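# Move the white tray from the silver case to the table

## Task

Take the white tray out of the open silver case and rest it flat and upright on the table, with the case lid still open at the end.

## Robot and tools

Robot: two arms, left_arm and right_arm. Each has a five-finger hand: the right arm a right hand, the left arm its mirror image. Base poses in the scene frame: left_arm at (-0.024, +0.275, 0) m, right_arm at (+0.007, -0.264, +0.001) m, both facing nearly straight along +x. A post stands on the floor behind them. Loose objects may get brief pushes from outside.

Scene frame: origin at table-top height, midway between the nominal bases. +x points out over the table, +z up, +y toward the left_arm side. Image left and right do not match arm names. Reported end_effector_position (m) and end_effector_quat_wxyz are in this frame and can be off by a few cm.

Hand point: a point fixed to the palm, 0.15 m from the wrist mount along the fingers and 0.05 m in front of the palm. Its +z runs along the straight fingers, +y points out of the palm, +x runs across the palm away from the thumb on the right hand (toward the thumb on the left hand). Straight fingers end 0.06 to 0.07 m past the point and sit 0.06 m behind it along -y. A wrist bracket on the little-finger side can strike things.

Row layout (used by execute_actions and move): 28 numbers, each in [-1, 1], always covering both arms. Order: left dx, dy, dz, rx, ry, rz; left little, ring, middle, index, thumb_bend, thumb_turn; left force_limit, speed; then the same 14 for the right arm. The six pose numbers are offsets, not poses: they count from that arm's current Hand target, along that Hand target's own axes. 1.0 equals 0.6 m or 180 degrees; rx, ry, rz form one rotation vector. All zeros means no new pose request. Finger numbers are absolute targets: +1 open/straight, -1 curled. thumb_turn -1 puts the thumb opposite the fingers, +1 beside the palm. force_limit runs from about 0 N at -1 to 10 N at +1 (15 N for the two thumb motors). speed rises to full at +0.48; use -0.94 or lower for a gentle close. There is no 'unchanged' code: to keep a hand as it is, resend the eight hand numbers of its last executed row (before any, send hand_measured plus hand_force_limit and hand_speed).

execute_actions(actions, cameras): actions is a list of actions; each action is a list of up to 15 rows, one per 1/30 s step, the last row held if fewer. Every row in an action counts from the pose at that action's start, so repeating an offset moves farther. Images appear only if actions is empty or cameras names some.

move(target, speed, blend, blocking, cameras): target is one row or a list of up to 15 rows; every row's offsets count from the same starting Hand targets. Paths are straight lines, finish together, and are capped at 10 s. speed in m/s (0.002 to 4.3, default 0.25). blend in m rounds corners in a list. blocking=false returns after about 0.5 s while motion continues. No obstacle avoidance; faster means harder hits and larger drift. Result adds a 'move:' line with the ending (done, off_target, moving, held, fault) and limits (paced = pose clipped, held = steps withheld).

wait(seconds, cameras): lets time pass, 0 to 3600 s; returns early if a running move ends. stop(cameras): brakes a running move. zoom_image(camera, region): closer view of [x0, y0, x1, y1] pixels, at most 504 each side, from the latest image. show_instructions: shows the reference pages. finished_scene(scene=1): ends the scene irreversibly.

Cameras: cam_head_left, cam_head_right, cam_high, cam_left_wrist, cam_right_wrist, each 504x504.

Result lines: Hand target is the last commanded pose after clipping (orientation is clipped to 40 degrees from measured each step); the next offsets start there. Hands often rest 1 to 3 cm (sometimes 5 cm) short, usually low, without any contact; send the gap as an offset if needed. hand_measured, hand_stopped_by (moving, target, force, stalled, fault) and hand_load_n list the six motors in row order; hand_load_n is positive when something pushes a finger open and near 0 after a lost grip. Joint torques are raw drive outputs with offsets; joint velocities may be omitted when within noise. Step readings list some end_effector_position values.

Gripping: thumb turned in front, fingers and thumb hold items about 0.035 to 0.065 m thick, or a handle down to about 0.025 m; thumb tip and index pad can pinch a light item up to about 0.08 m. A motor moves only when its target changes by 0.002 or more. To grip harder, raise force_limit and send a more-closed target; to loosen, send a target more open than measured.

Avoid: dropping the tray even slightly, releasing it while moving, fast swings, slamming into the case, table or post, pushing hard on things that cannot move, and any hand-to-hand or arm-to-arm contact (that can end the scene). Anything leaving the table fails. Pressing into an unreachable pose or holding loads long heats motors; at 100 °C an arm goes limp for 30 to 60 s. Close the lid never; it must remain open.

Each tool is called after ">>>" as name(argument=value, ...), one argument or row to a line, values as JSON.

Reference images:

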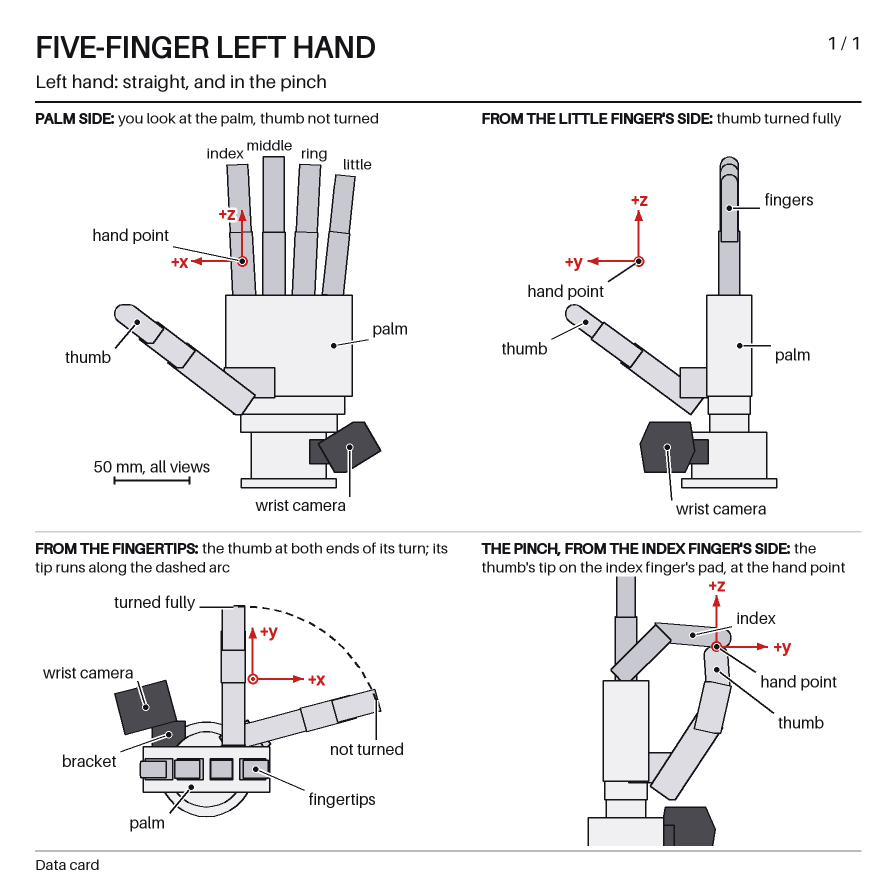

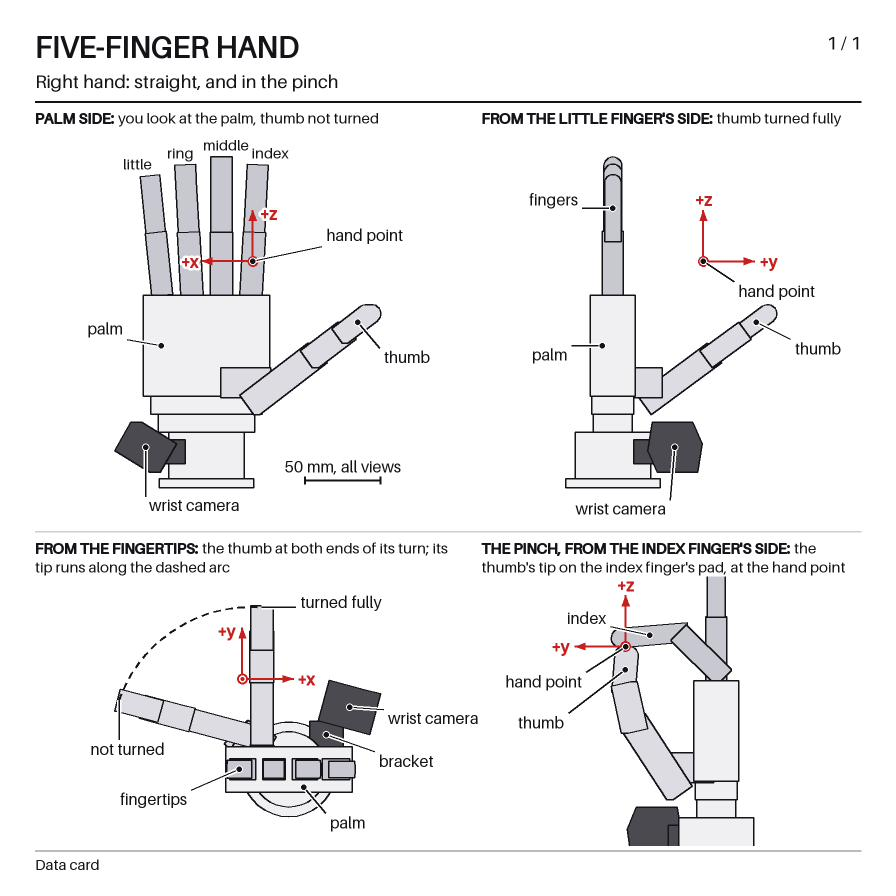

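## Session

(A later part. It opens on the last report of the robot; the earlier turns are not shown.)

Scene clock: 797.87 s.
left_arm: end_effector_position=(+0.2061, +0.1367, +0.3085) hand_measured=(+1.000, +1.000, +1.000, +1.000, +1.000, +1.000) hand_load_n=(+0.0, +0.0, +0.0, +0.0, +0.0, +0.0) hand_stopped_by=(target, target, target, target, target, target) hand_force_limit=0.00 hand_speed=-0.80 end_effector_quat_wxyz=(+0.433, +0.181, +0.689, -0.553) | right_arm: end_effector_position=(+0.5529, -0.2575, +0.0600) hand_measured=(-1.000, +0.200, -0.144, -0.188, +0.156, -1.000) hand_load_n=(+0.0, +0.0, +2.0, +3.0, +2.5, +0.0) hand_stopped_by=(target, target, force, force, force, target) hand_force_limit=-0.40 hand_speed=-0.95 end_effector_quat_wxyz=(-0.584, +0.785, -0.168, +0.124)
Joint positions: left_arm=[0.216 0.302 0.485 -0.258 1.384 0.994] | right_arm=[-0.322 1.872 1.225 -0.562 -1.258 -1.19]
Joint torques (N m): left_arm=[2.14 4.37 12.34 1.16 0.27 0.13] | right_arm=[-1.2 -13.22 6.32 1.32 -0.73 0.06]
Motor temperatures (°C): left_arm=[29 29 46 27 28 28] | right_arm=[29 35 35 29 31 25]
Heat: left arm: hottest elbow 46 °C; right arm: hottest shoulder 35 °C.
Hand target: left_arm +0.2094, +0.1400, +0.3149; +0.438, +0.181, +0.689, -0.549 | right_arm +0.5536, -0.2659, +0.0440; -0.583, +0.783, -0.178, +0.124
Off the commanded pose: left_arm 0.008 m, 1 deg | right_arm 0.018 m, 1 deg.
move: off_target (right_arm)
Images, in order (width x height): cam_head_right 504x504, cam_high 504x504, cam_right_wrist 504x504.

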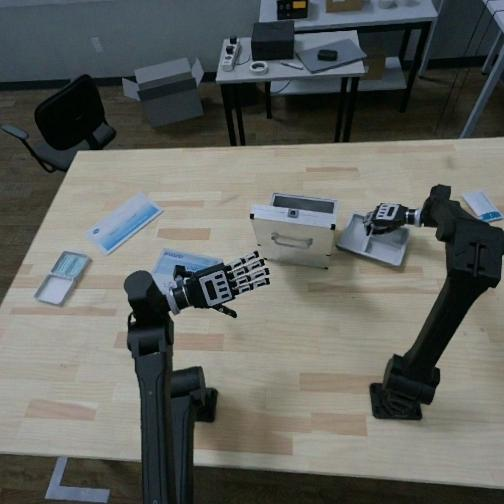

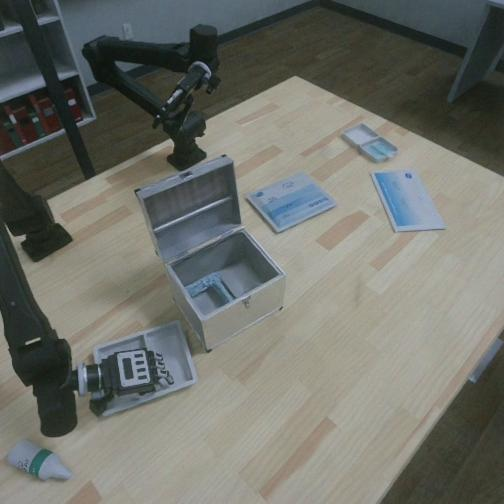

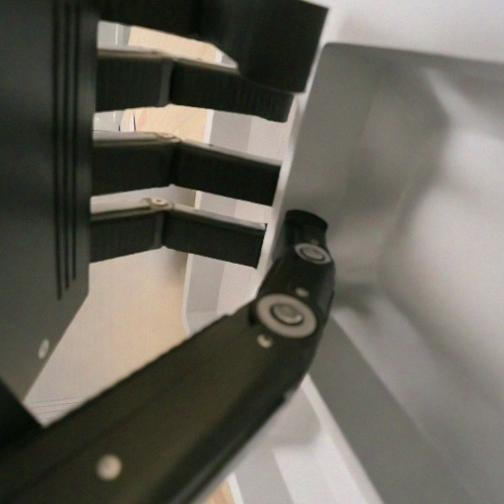

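>>> wait(
  seconds=0,
  cameras=["all"],
)

>>> zoom_image(
  camera="cam_head_right",
  region=[330, 210, 420, 280],
)

>>> zoom_image(
  camera="cam_high",
  region=[85, 320, 205, 440],
)

Scene clock: 807.77 s.
left_arm: end_effector_position=(+0.2061, +0.1367, +0.3085) hand_measured=(+1.000, +1.000, +1.000, +1.000, +1.000, +1.000) hand_load_n=(+0.0, -0.5, +0.0, +0.0, +0.0, +0.0) hand_stopped_by=(target, target, target, target, target, target) hand_force_limit=0.00 hand_speed=-0.80 end_effector_quat_wxyz=(+0.433, +0.181, +0.689, -0.553) | right_arm: end_effector_position=(+0.5530, -0.2575, +0.0600) hand_measured=(-1.000, +0.200, -0.144, -0.188, +0.156, -1.000) hand_load_n=(+0.0, +0.0, +2.0, +3.0, +2.5, +0.0) hand_stopped_by=(target, target, force, force, force, target) hand_force_limit=-0.40 hand_speed=-0.95 end_effector_quat_wxyz=(-0.584, +0.784, -0.168, +0.124)
Joint positions: left_arm=[0.216 0.302 0.485 -0.258 1.384 0.994] | right_arm=[-0.322 1.872 1.225 -0.562 -1.258 -1.19]
Joint torques (N m): left_arm=[2.08 4.37 12.38 1.2 0.27 0.13] | right_arm=[-1.14 -13.22 6.28 1.29 -0.73 0.05]
Heat: left arm: hottest elbow 47 °C; right arm: hottest shoulder 35 °C.
Hand target: left_arm +0.2094, +0.1400, +0.3149; +0.438, +0.181, +0.689, -0.549 | right_arm +0.5536, -0.2659, +0.0441; -0.583, +0.783, -0.178, +0.124
Off the commanded pose: left_arm 0.008 m, 1 deg | right_arm 0.018 m, 1 deg.

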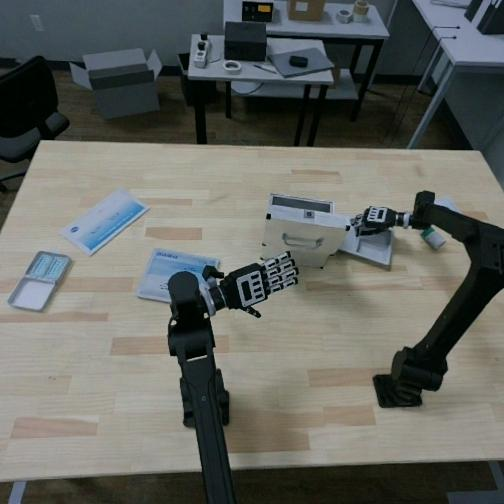

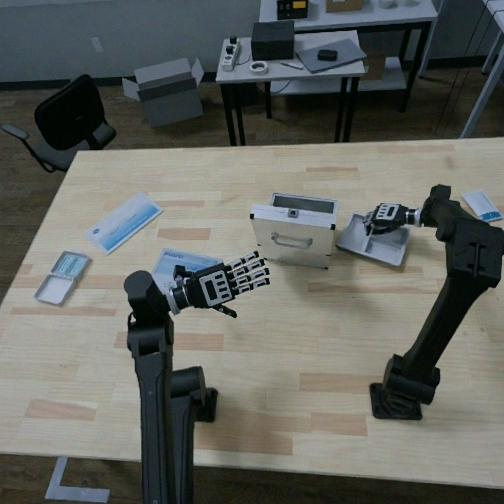

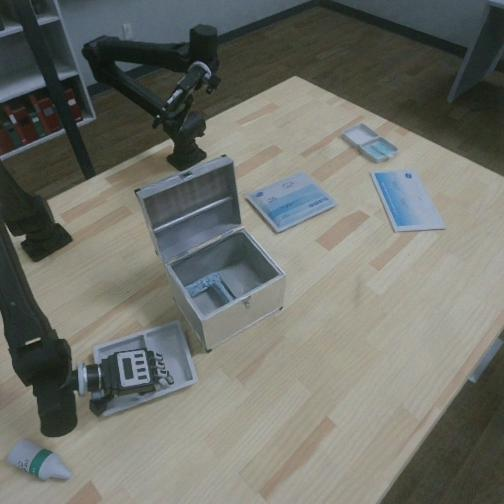

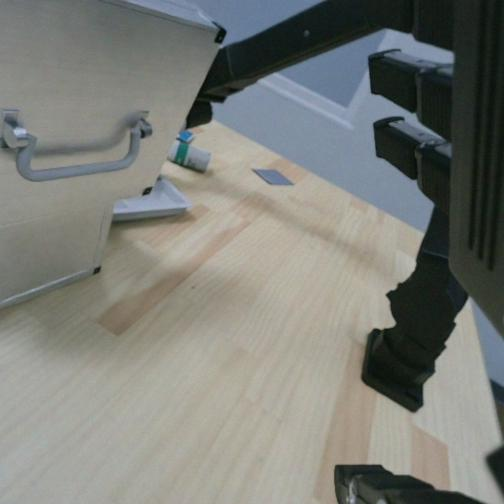

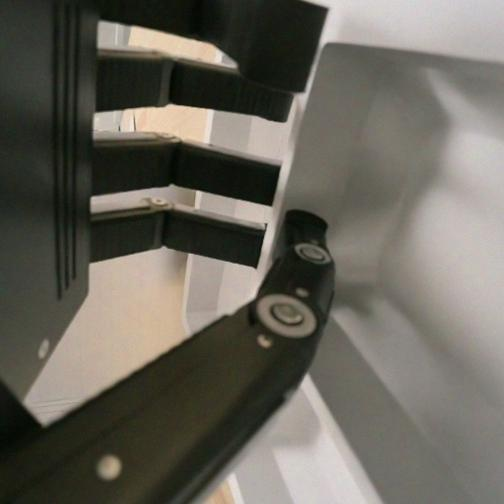

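Scaled by 5.600 from the camera's image (finer frame: 720x720).

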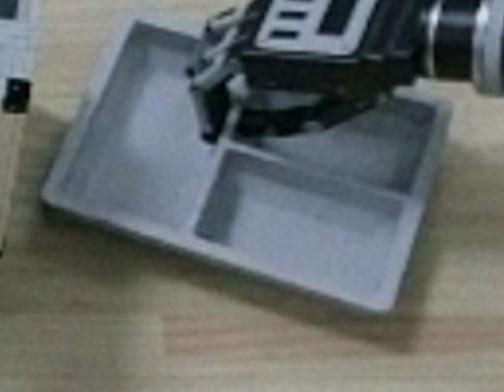

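Scaled by 4.200 from the camera's image (finer frame: 720x720).

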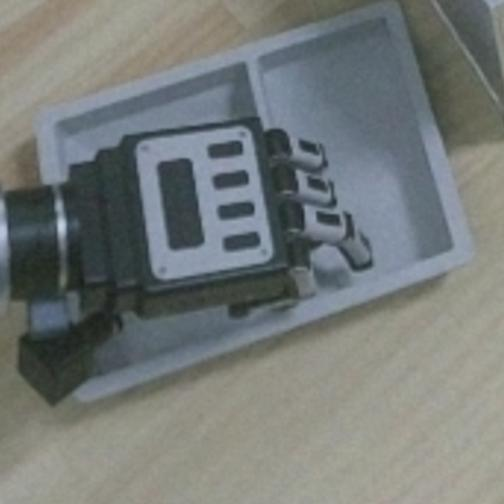

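>>> move(
  target=[0,0,0,0,0,0,1,1,1,1,1,1,0,-0.8,0,0,0,0.02,0,0,-1,0.2,-0.56,-0.56,-0.3,-1,-0.4,-0.95],
  speed=0.03,
  cameras=["cam_head_right","cam_high","cam_head_left"],
)

>>> zoom_image(
  camera="cam_head_right",
  region=[330, 210, 420, 280],
)

>>> zoom_image(
  camera="cam_high",
  region=[85, 320, 205, 440],
)

Scene clock: 816.70 s.
left_arm: end_effector_position=(+0.2061, +0.1367, +0.3085) hand_measured=(+1.000, +1.000, +1.000, +1.000, +1.000, +1.000) hand_load_n=(+0.0, +0.0, +0.0, +0.0, +0.0, +0.0) hand_stopped_by=(target, target, target, target, target, target) hand_force_limit=0.00 hand_speed=-0.80 end_effector_quat_wxyz=(+0.433, +0.181, +0.689, -0.553) | right_arm: end_effector_position=(+0.5535, -0.2576, +0.0600) hand_measured=(-1.000, +0.200, -0.144, -0.188, +0.156, -1.000) hand_load_n=(+0.0, +0.0, +1.5, +3.0, +1.5, +0.0) hand_stopped_by=(target, target, force, force, force, target) hand_force_limit=-0.40 hand_speed=-0.95 end_effector_quat_wxyz=(-0.608, +0.766, -0.163, +0.130)
Joint positions: left_arm=[0.216 0.302 0.485 -0.258 1.384 0.994] | right_arm=[-0.334 1.885 1.205 -0.483 -1.321 -1.151]
Joint torques (N m): left_arm=[2.2 4.37 12.36 1.14 0.28 0.13] | right_arm=[-1.14 -13.22 6.11 1.55 -0.72 0.06]
Heat: left arm: hottest elbow 47 °C; right arm: hottest shoulder 35 °C.
Hand target: left_arm +0.2094, +0.1400, +0.3149; +0.438, +0.181, +0.689, -0.549 | right_arm +0.5536, -0.2658, +0.0440; -0.607, +0.765, -0.174, +0.129
Off the commanded pose: left_arm 0.008 m, 1 deg | right_arm 0.018 m, 1 deg.
move: off_target (right_arm)
Images, in order (width x height): cam_head_left 504x504, cam_head_right 504x504, cam_high 504x504.

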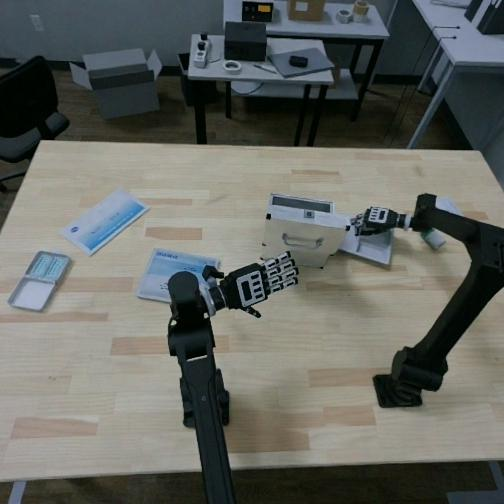

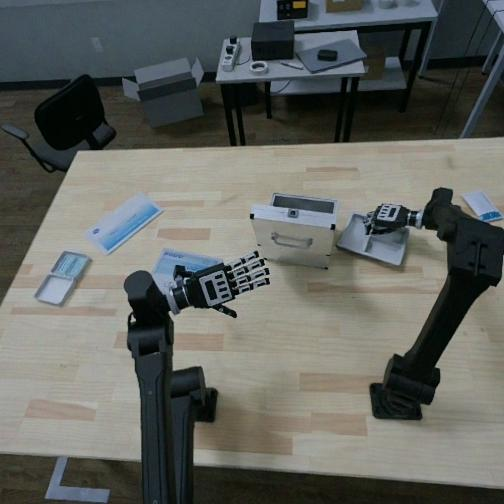

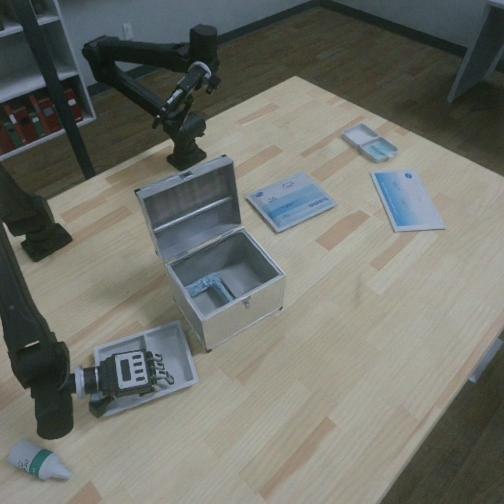

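Scaled by 5.600 from the camera's image (finer frame: 720x720).

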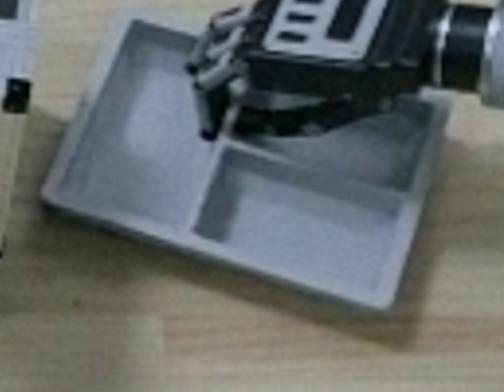

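Scaled by 4.200 from the camera's image (finer frame: 720x720).

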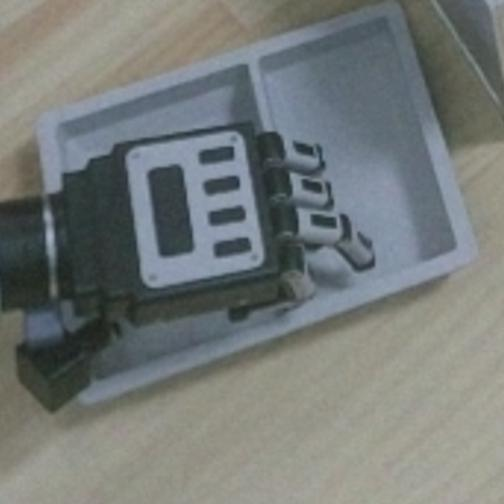

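>>> wait(
  seconds=0,
  cameras=["cam_left_wrist"],
)

>>> zoom_image(
  camera="cam_left_wrist",
  region=[100, 120, 210, 230],
)

Scene clock: 819.87 s.
left_arm: end_effector_position=(+0.2061, +0.1367, +0.3085) hand_measured=(+1.000, +1.000, +1.000, +1.000, +1.000, +1.000) hand_load_n=(+0.0, +0.0, +0.0, +0.0, +0.0, +0.0) hand_stopped_by=(target, target, target, target, target, target) hand_force_limit=0.00 hand_speed=-0.80 end_effector_quat_wxyz=(+0.433, +0.181, +0.689, -0.553) | right_arm: end_effector_position=(+0.5536, -0.2576, +0.0600) hand_measured=(-1.000, +0.200, -0.144, -0.188, +0.156, -1.000) hand_load_n=(+0.0, +0.0, +1.5, +3.0, +1.5, +0.0) hand_stopped_by=(target, target, force, force, force, target) hand_force_limit=-0.40 hand_speed=-0.95 end_effector_quat_wxyz=(-0.608, +0.766, -0.163, +0.130)
Joint positions: left_arm=[0.216 0.302 0.485 -0.258 1.384 0.994] | right_arm=[-0.334 1.885 1.205 -0.482 -1.321 -1.151]
Joint torques (N m): left_arm=[2.08 4.31 12.34 1.1 0.27 0.12] | right_arm=[-1.14 -13.27 6.12 1.32 -0.72 0.07]
Heat: left arm: hottest elbow 47 °C; right arm: hottest shoulder 35 °C.
Hand target: left_arm +0.2094, +0.1400, +0.3149; +0.438, +0.181, +0.689, -0.549 | right_arm +0.5537, -0.2658, +0.0440; -0.607, +0.765, -0.174, +0.129
Off the commanded pose: left_arm 0.008 m, 1 deg | right_arm 0.018 m, 1 deg.

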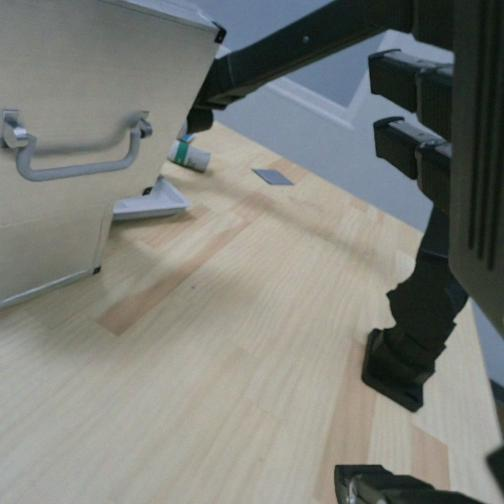

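Scaled by 4.582 from the camera's image (finer frame: 720x720).

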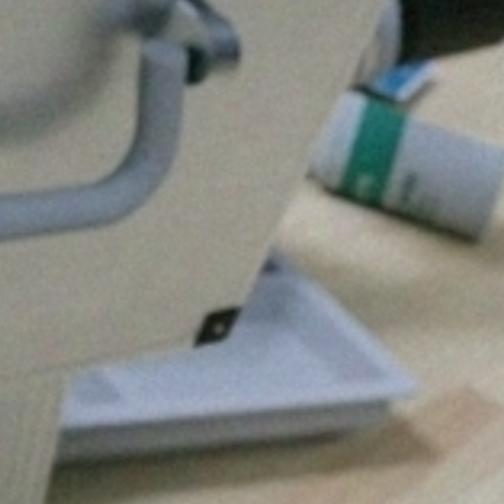

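>>> move(
  target=[0,0,0,0,0,0,1,1,1,1,1,1,0,-0.8,0,0,0,0.02,0,0,-1,0.2,-0.56,-0.56,-0.3,-1,-0.4,-0.95],
  speed=0.03,
  cameras=["cam_head_right","cam_high","cam_left_wrist"],
)

>>> zoom_image(
  camera="cam_head_right",
  region=[330, 210, 420, 280],
)

>>> zoom_image(
  camera="cam_left_wrist",
  region=[100, 120, 210, 230],
)

Scene clock: 828.53 s.
left_arm: end_effector_position=(+0.2061, +0.1367, +0.3085) hand_measured=(+1.000, +1.000, +1.000, +1.000, +1.000, +1.000) hand_load_n=(+0.0, +0.0, +0.0, +0.0, +0.0, +0.0) hand_stopped_by=(target, target, target, target, target, target) hand_force_limit=0.00 hand_speed=-0.80 end_effector_quat_wxyz=(+0.433, +0.181, +0.689, -0.553) | right_arm: end_effector_position=(+0.5538, -0.2578, +0.0596) hand_measured=(-1.000, +0.200, -0.144, -0.188, +0.154, -1.000) hand_load_n=(+0.0, +0.0, +1.0, +3.0, +0.5, +0.0) hand_stopped_by=(target, target, force, force, force, target) hand_force_limit=-0.40 hand_speed=-0.95 end_effector_quat_wxyz=(-0.632, +0.747, -0.158, +0.135)
Joint positions: left_arm=[0.216 0.302 0.485 -0.258 1.384 0.994] | right_arm=[-0.346 1.898 1.178 -0.365 -1.383 -1.079]
Joint torques (N m): left_arm=[2.14 4.19 12.36 1.13 0.28 0.13] | right_arm=[-1.08 -13.27 5.97 1.36 -0.69 0.11]
Heat: left arm: hottest elbow 47 °C; right arm: hottest shoulder 35 °C.
Hand target: left_arm +0.2094, +0.1400, +0.3149; +0.438, +0.181, +0.689, -0.549 | right_arm +0.5536, -0.2657, +0.0439; -0.631, +0.745, -0.170, +0.134
Off the commanded pose: left_arm 0.008 m, 1 deg | right_arm 0.017 m, 1 deg.
move: off_target (right_arm)

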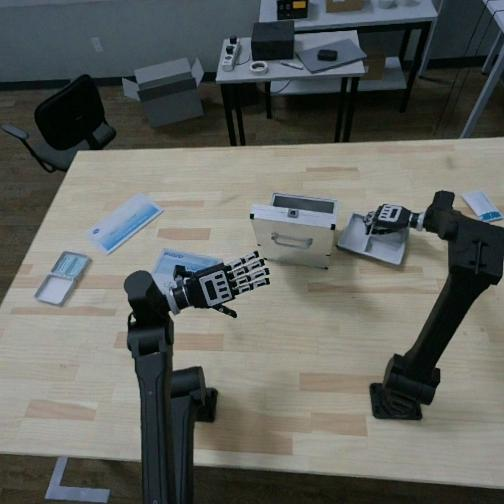

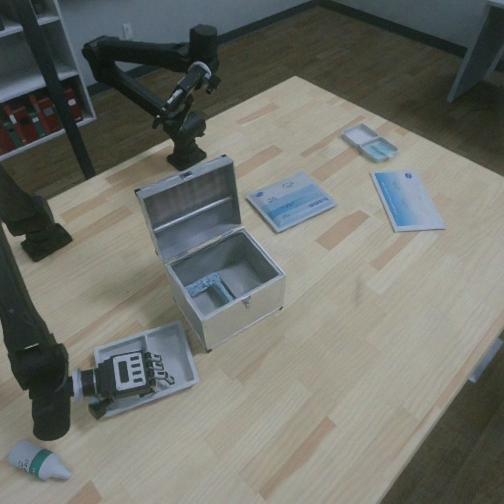

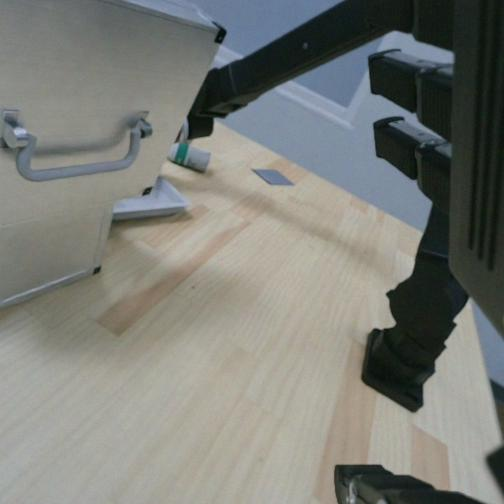

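Scaled by 5.600 from the camera's image (finer frame: 720x720).

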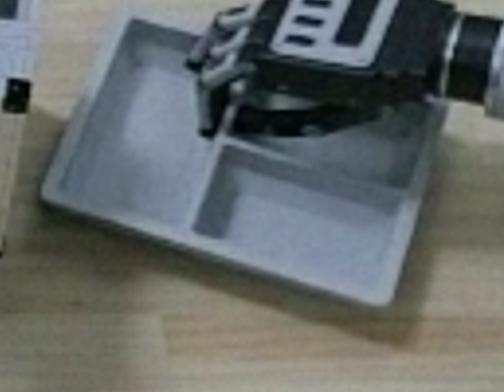

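Scaled by 4.582 from the camera's image (finer frame: 720x720).

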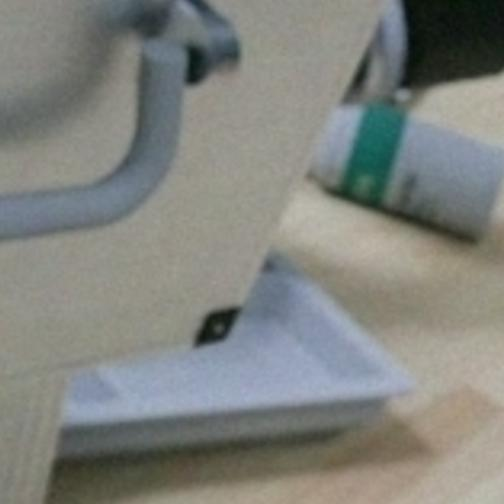

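>>> move(
  target=[
    [0,0,0,0,0,0,1,1,1,1,1,1,0,-0.8,0,-0.013,-0.0022,0,0,0,-1,0.2,-0.56,-0.56,-0.3,-1,-0.4,-0.95],
    [0,0,0,0,0,0,1,1,1,1,1,1,0,-0.8,0,-0.013,-0.0022,0,0,0,-1,0.2,-0.1,-0.13,0.22,-1,-0.4,-0.94],
  ],
  speed=0.02,
  cameras=["cam_head_right","cam_high","cam_left_wrist","cam_right_wrist"],
)

>>> zoom_image(
  camera="cam_head_right",
  region=[330, 210, 420, 280],
)

>>> zoom_image(
  camera="cam_left_wrist",
  region=[100, 120, 210, 230],
)

Scene clock: 837.00 s.
left_arm: end_effector_position=(+0.2061, +0.1367, +0.3085) hand_measured=(+1.000, +1.000, +1.000, +1.000, +1.000, +1.000) hand_load_n=(+0.0, +0.0, -0.5, +0.0, +0.0, +0.0) hand_stopped_by=(target, target, target, target, target, target) hand_force_limit=0.00 hand_speed=-0.80 end_effector_quat_wxyz=(+0.433, +0.181, +0.689, -0.553) | right_arm: end_effector_position=(+0.5537, -0.2581, +0.0596) hand_measured=(-1.000, +0.200, -0.100, -0.130, +0.220, -1.000) hand_load_n=(+0.0, +0.0, +0.0, +0.0, +0.0, +0.0) hand_stopped_by=(target, target, target, target, target, target) hand_force_limit=-0.40 hand_speed=-0.94 end_effector_quat_wxyz=(-0.632, +0.747, -0.159, +0.135)
Joint positions: left_arm=[0.216 0.302 0.485 -0.258 1.384 0.994] | right_arm=[-0.347 1.898 1.178 -0.365 -1.383 -1.077]
Joint torques (N m): left_arm=[2.08 4.31 12.38 1.16 0.28 0.13] | right_arm=[-1.03 -14.45 6.22 0.92 -0.69 0.11]
Heat: left arm: hottest elbow 47 °C; right arm: hottest shoulder 35 °C.
Hand target: left_arm +0.2094, +0.1400, +0.3149; +0.438, +0.181, +0.689, -0.549 | right_arm +0.5537, -0.2658, +0.0518; -0.631, +0.745, -0.170, +0.134
Off the commanded pose: left_arm 0.008 m, 1 deg | right_arm 0.011 m, 1 deg.
move: off_target (right_arm); target 2's new numbers were sent with right_arm's hand 0.011 m and 1 deg from that target

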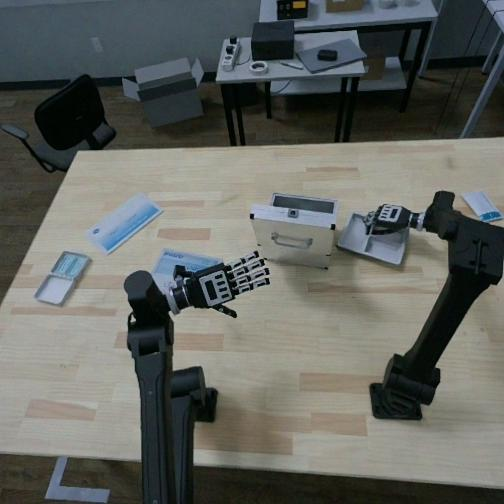

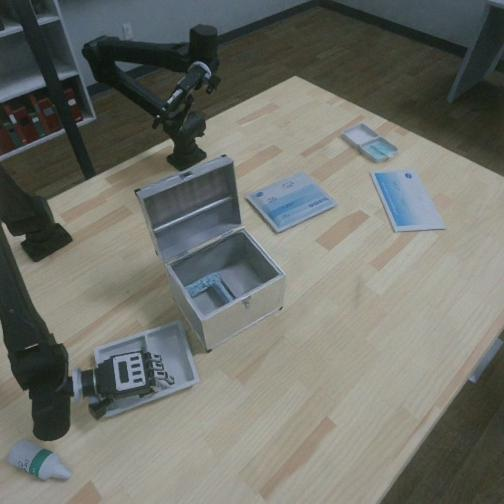

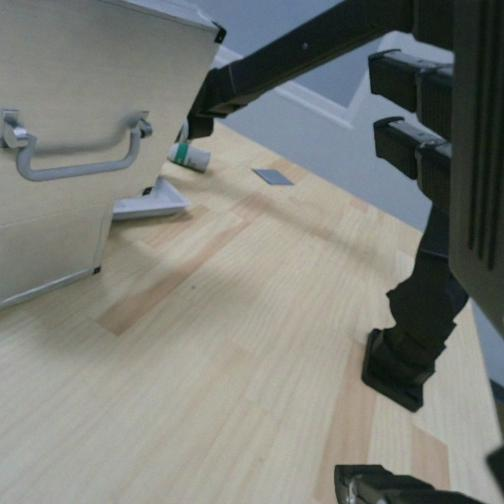

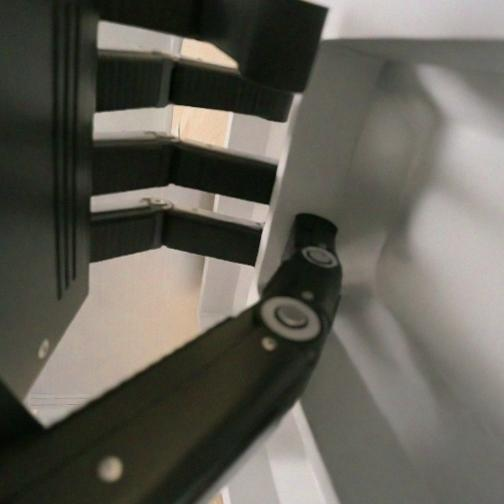

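Scaled by 5.600 from the camera's image (finer frame: 720x720).

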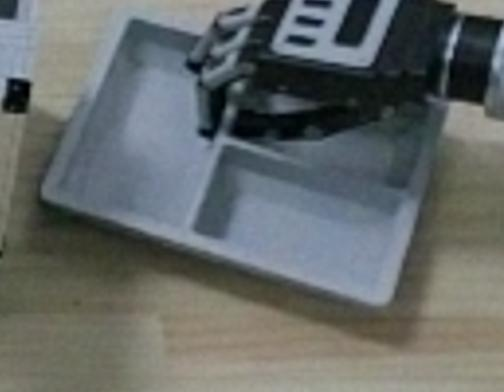

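Scaled by 4.582 from the camera's image (finer frame: 720x720).

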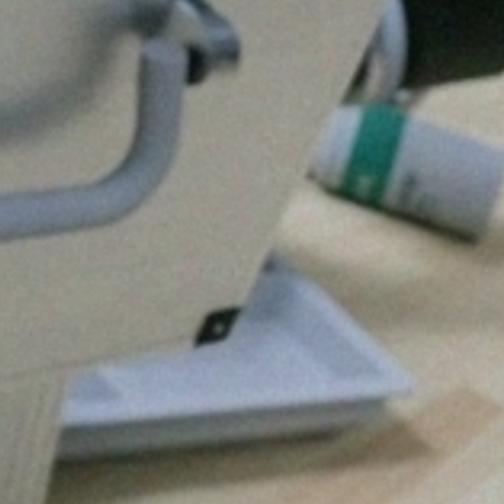

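>>> move(
  target=[0,0,0,0,0,0,1,1,1,1,1,1,0,-0.8,0,0,0,0,0,0,-1,0.2,0.15,0.12,0.5,-1,-0.4,-0.9],
  speed=0.02,
  cameras=["cam_head_right","cam_high","cam_left_wrist","cam_right_wrist"],
)

>>> zoom_image(
  camera="cam_head_right",
  region=[330, 210, 420, 280],
)

>>> zoom_image(
  camera="cam_left_wrist",
  region=[100, 120, 210, 230],
)

Scene clock: 843.17 s.
left_arm: end_effector_position=(+0.2061, +0.1367, +0.3085) hand_measured=(+1.000, +1.000, +1.000, +1.000, +1.000, +1.000) hand_load_n=(+0.0, +0.0, +0.0, +0.0, +0.0, -0.5) hand_stopped_by=(target, target, target, target, target, target) hand_force_limit=0.00 hand_speed=-0.80 end_effector_quat_wxyz=(+0.433, +0.181, +0.689, -0.553) | right_arm: end_effector_position=(+0.5537, -0.2581, +0.0596) hand_measured=(-1.000, +0.200, +0.150, +0.120, +0.500, -1.000) hand_load_n=(+0.0, +0.0, +0.0, +0.0, +0.0, +0.0) hand_stopped_by=(target, target, target, target, target, target) hand_force_limit=-0.40 hand_speed=-0.90 end_effector_quat_wxyz=(-0.632, +0.747, -0.159, +0.135)
Joint positions: left_arm=[0.216 0.302 0.485 -0.258 1.384 0.994] | right_arm=[-0.347 1.898 1.178 -0.365 -1.383 -1.077]
Joint torques (N m): left_arm=[2.02 4.31 12.38 1.13 0.28 0.13] | right_arm=[-1.08 -14.39 6.23 0.92 -0.69 0.11]
Heat: left arm: hottest elbow 47 °C; right arm: hottest shoulder 34 °C.
Hand target: left_arm +0.2094, +0.1400, +0.3149; +0.438, +0.181, +0.689, -0.549 | right_arm +0.5537, -0.2658, +0.0518; -0.631, +0.745, -0.170, +0.134
Off the commanded pose: left_arm 0.008 m, 1 deg | right_arm 0.011 m, 1 deg.
move: done

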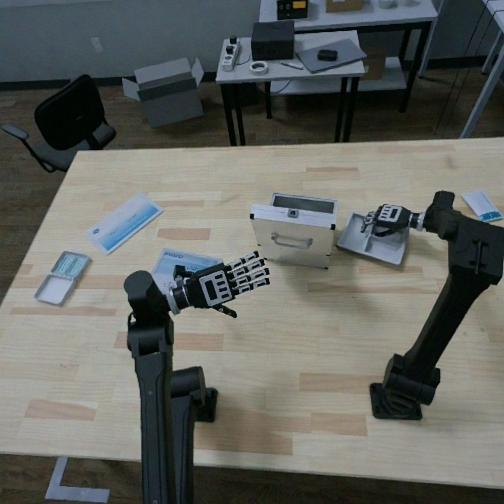

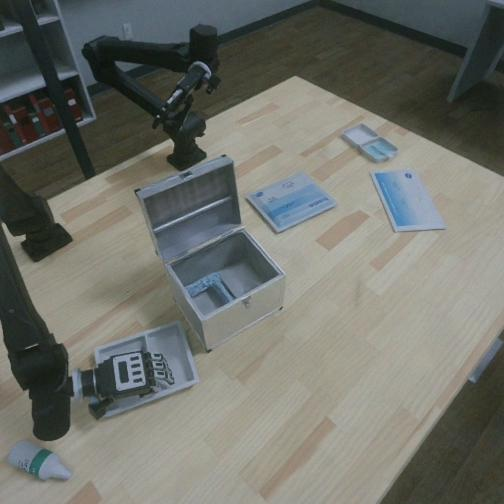

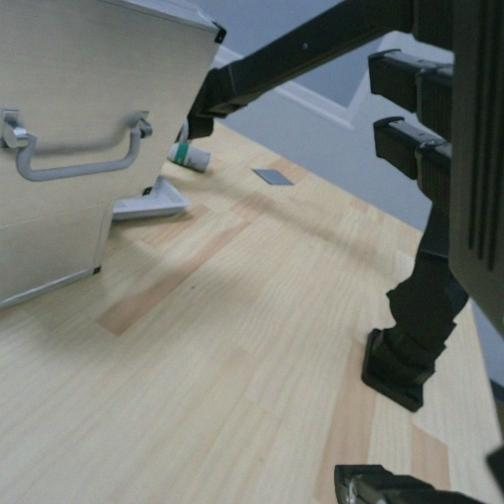

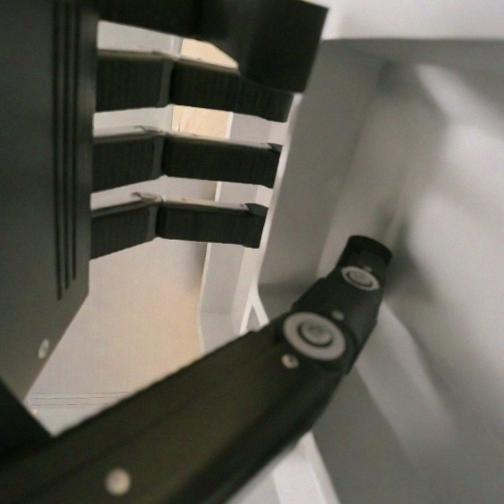

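Scaled by 5.600 from the camera's image (finer frame: 720x720).

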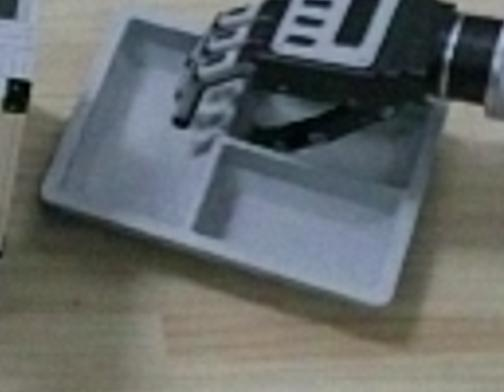

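Scaled by 4.582 from the camera's image (finer frame: 720x720).

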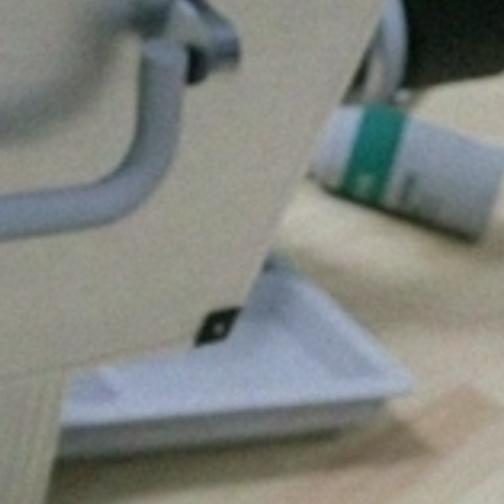

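>>> move(
  target=[0,0,0,0,0,0,1,1,1,1,1,1,0,-0.8,-0.001,-0.074,-0.0126,0,0,0,-1,0.2,0.15,0.12,0.5,-1,-0.4,-0.9],
  speed=0.03,
  cameras=["cam_head_right","cam_high","cam_left_wrist","cam_right_wrist"],
)

>>> zoom_image(
  camera="cam_head_right",
  region=[330, 210, 420, 280],
)

>>> zoom_image(
  camera="cam_left_wrist",
  region=[100, 120, 210, 230],
)

Scene clock: 851.83 s.
left_arm: end_effector_position=(+0.2061, +0.1367, +0.3085) hand_measured=(+1.000, +1.000, +1.000, +1.000, +1.000, +1.000) hand_load_n=(+0.0, -0.5, +0.0, +0.0, +0.0, +0.0) hand_stopped_by=(target, target, target, target, target, target) hand_force_limit=0.00 hand_speed=-0.80 end_effector_quat_wxyz=(+0.433, +0.181, +0.689, -0.553) | right_arm: end_effector_position=(+0.5446, -0.2549, +0.0796) hand_measured=(-1.000, +0.200, +0.150, +0.120, +0.500, -1.000) hand_load_n=(+0.0, +0.0, +0.0, +0.0, +0.0, +0.0) hand_stopped_by=(target, target, target, target, target, target) hand_force_limit=-0.40 hand_speed=-0.90 end_effector_quat_wxyz=(-0.634, +0.745, -0.172, +0.120)
Joint positions: left_arm=[0.216 0.302 0.485 -0.258 1.384 0.994] | right_arm=[-0.347 1.854 1.178 -0.442 -1.383 -1.071]
Joint torques (N m): left_arm=[2.02 4.31 12.37 1.2 0.29 0.12] | right_arm=[-1.08 -16.91 8.42 0.08 -0.69 0.11]
Heat: left arm: hottest elbow 47 °C; right arm: hottest shoulder 34 °C.
Hand target: left_arm +0.2094, +0.1400, +0.3149; +0.438, +0.181, +0.689, -0.549 | right_arm +0.5538, -0.2658, +0.0968; -0.631, +0.745, -0.170, +0.134
Off the commanded pose: left_arm 0.008 m, 1 deg | right_arm 0.022 m, 2 deg.
move: off_target (right_arm)

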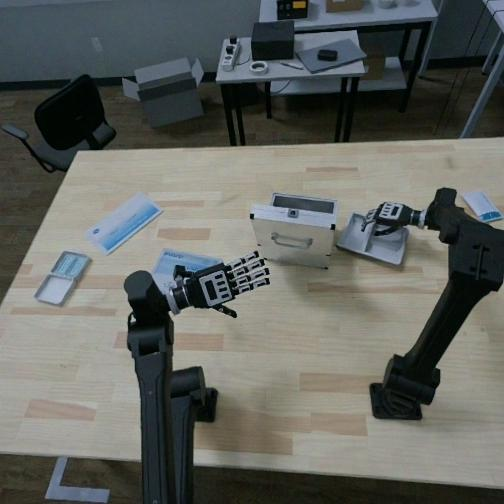

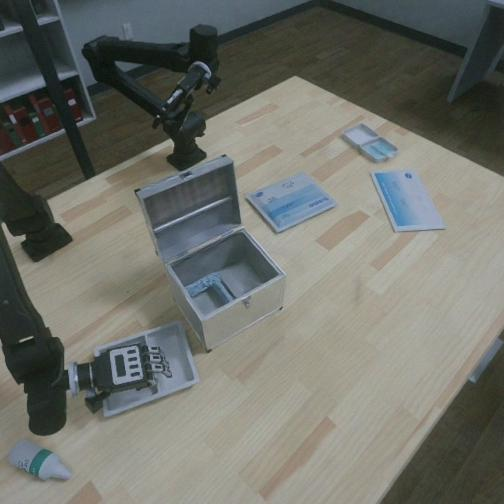

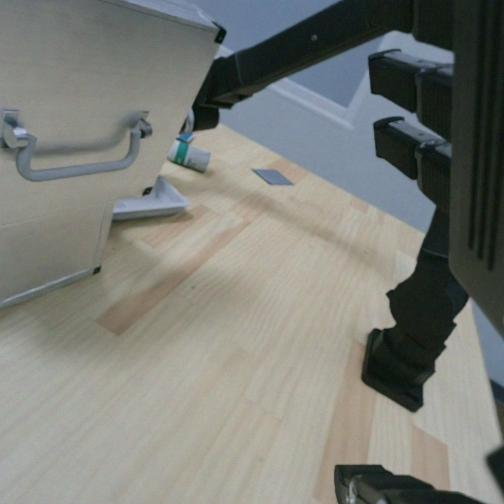

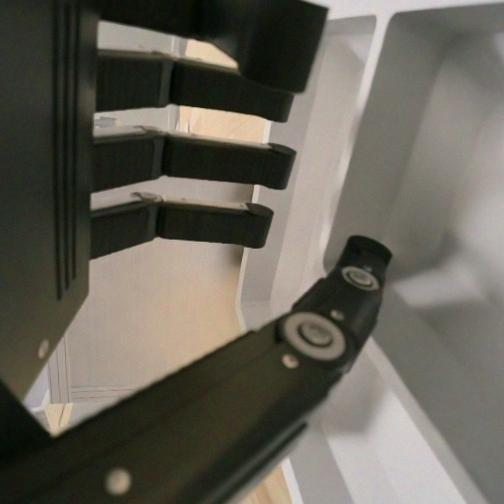

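Scaled by 5.600 from the camera's image (finer frame: 720x720).

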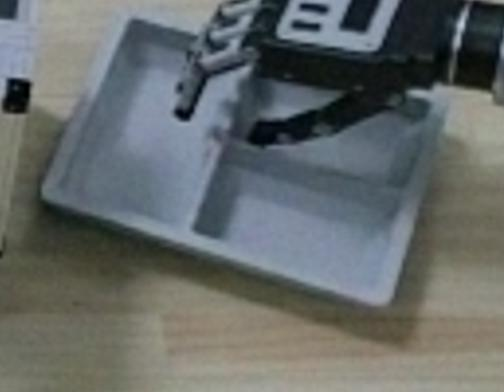

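Scaled by 4.582 from the camera's image (finer frame: 720x720).

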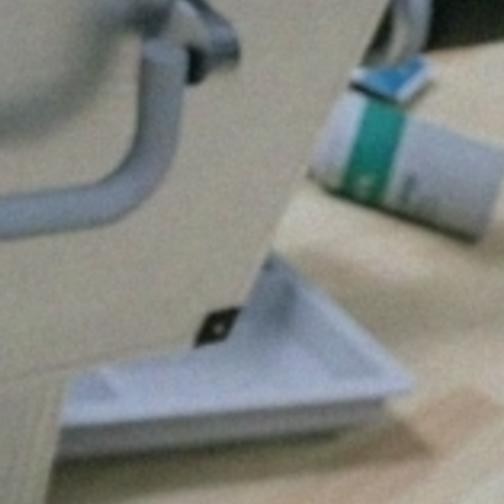

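>>> move(
  target=[0,0,0,0,0,0,1,1,1,1,1,1,0,-0.8,-0.003,-0.23,-0.039,0,0,0,-1,0.2,0.15,0.12,0.5,-1,-0.4,-0.9],
  speed=0.1,
  cameras=["all"],
)

>>> zoom_image(
  camera="cam_head_right",
  region=[330, 210, 420, 280],
)

>>> zoom_image(
  camera="cam_left_wrist",
  region=[100, 120, 210, 230],
)

Scene clock: 857.67 s.
left_arm: end_effector_position=(+0.2061, +0.1367, +0.3085) hand_measured=(+1.000, +1.000, +1.000, +1.000, +1.000, +1.000) hand_load_n=(+0.0, +0.0, +0.0, +0.0, +0.0, +0.0) hand_stopped_by=(target, target, target, target, target, target) hand_force_limit=0.00 hand_speed=-0.80 end_effector_quat_wxyz=(+0.433, +0.181, +0.689, -0.553) | right_arm: end_effector_position=(+0.5438, -0.2544, +0.2173) hand_measured=(-1.000, +0.200, +0.150, +0.120, +0.500, -1.000) hand_load_n=(+0.0, +0.0, +0.0, +0.0, +0.0, +0.0) hand_stopped_by=(target, target, target, target, target, target) hand_force_limit=-0.40 hand_speed=-0.90 end_effector_quat_wxyz=(-0.635, +0.743, -0.181, +0.112)
Joint positions: left_arm=[0.216 0.302 0.485 -0.258 1.384 0.994] | right_arm=[-0.347 1.681 1.344 -0.783 -1.382 -1.05]
Joint torques (N m): left_arm=[2.02 4.25 12.34 1.18 0.27 0.13] | right_arm=[-1.08 -15.27 10.93 0.12 -0.7 -0.04]
Heat: left arm: hottest elbow 47 °C; right arm: hottest shoulder 35 °C.
Hand target: left_arm +0.2094, +0.1400, +0.3149; +0.438, +0.181, +0.689, -0.549 | right_arm +0.5540, -0.2657, +0.2369; -0.631, +0.745, -0.170, +0.134
Off the commanded pose: left_arm 0.008 m, 1 deg | right_arm 0.025 m, 3 deg.
move: off_target (right_arm)

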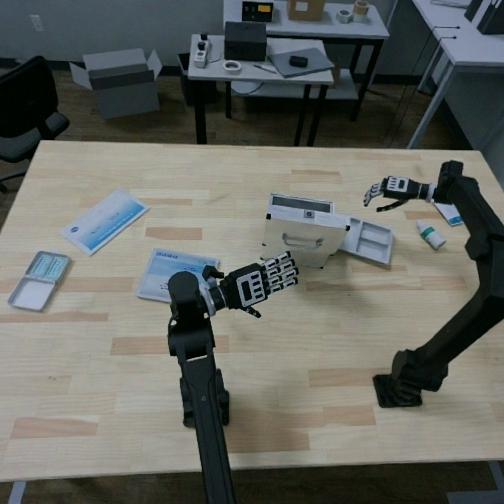

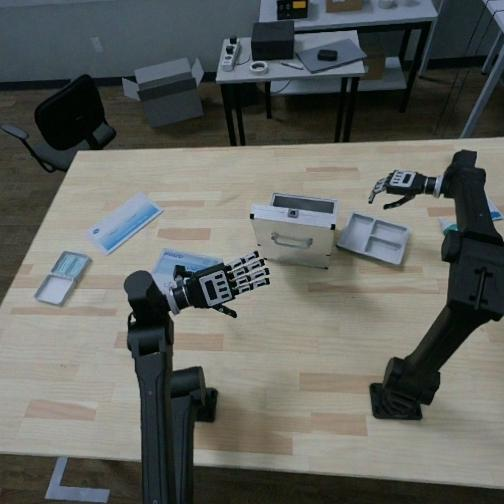

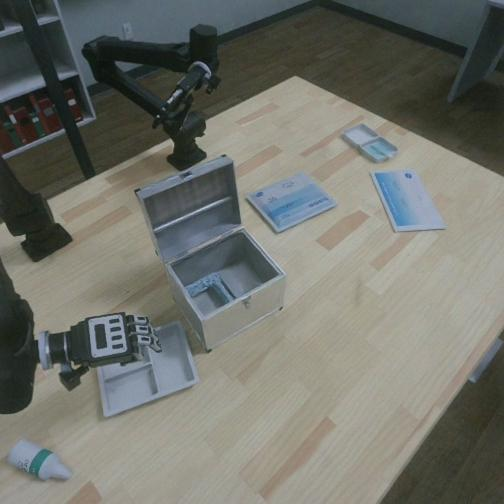

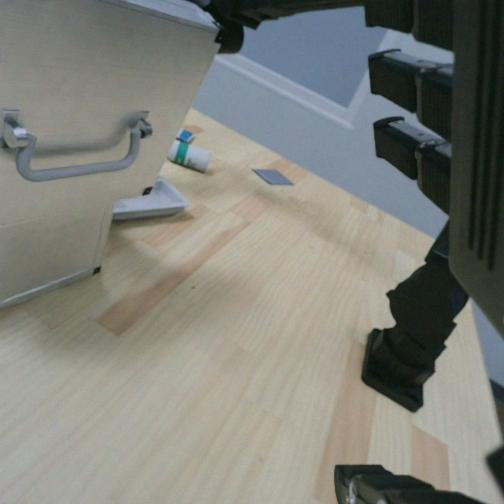

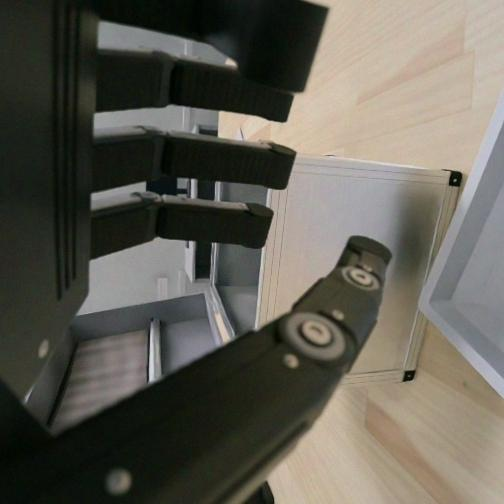

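Scaled by 5.600 from the camera's image (finer frame: 720x720).

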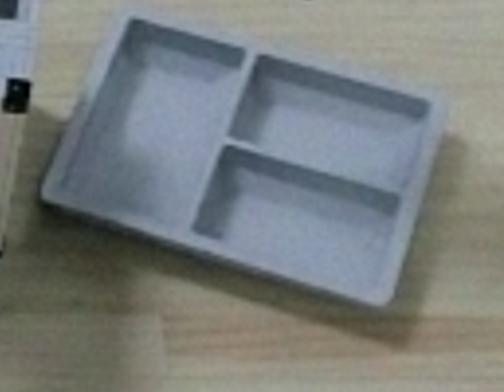

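Scaled by 4.582 from the camera's image (finer frame: 720x720).

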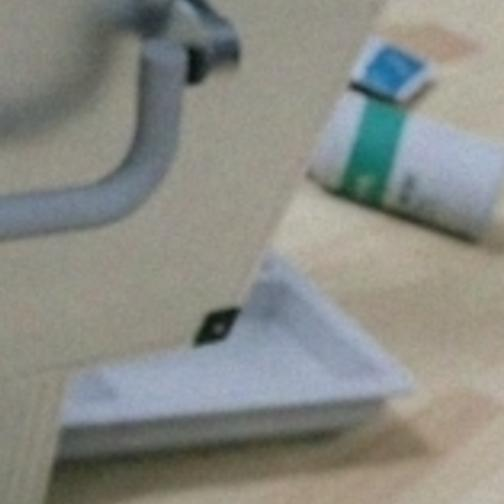

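>>> finished_scene(
)

The scene is finished: the task was done.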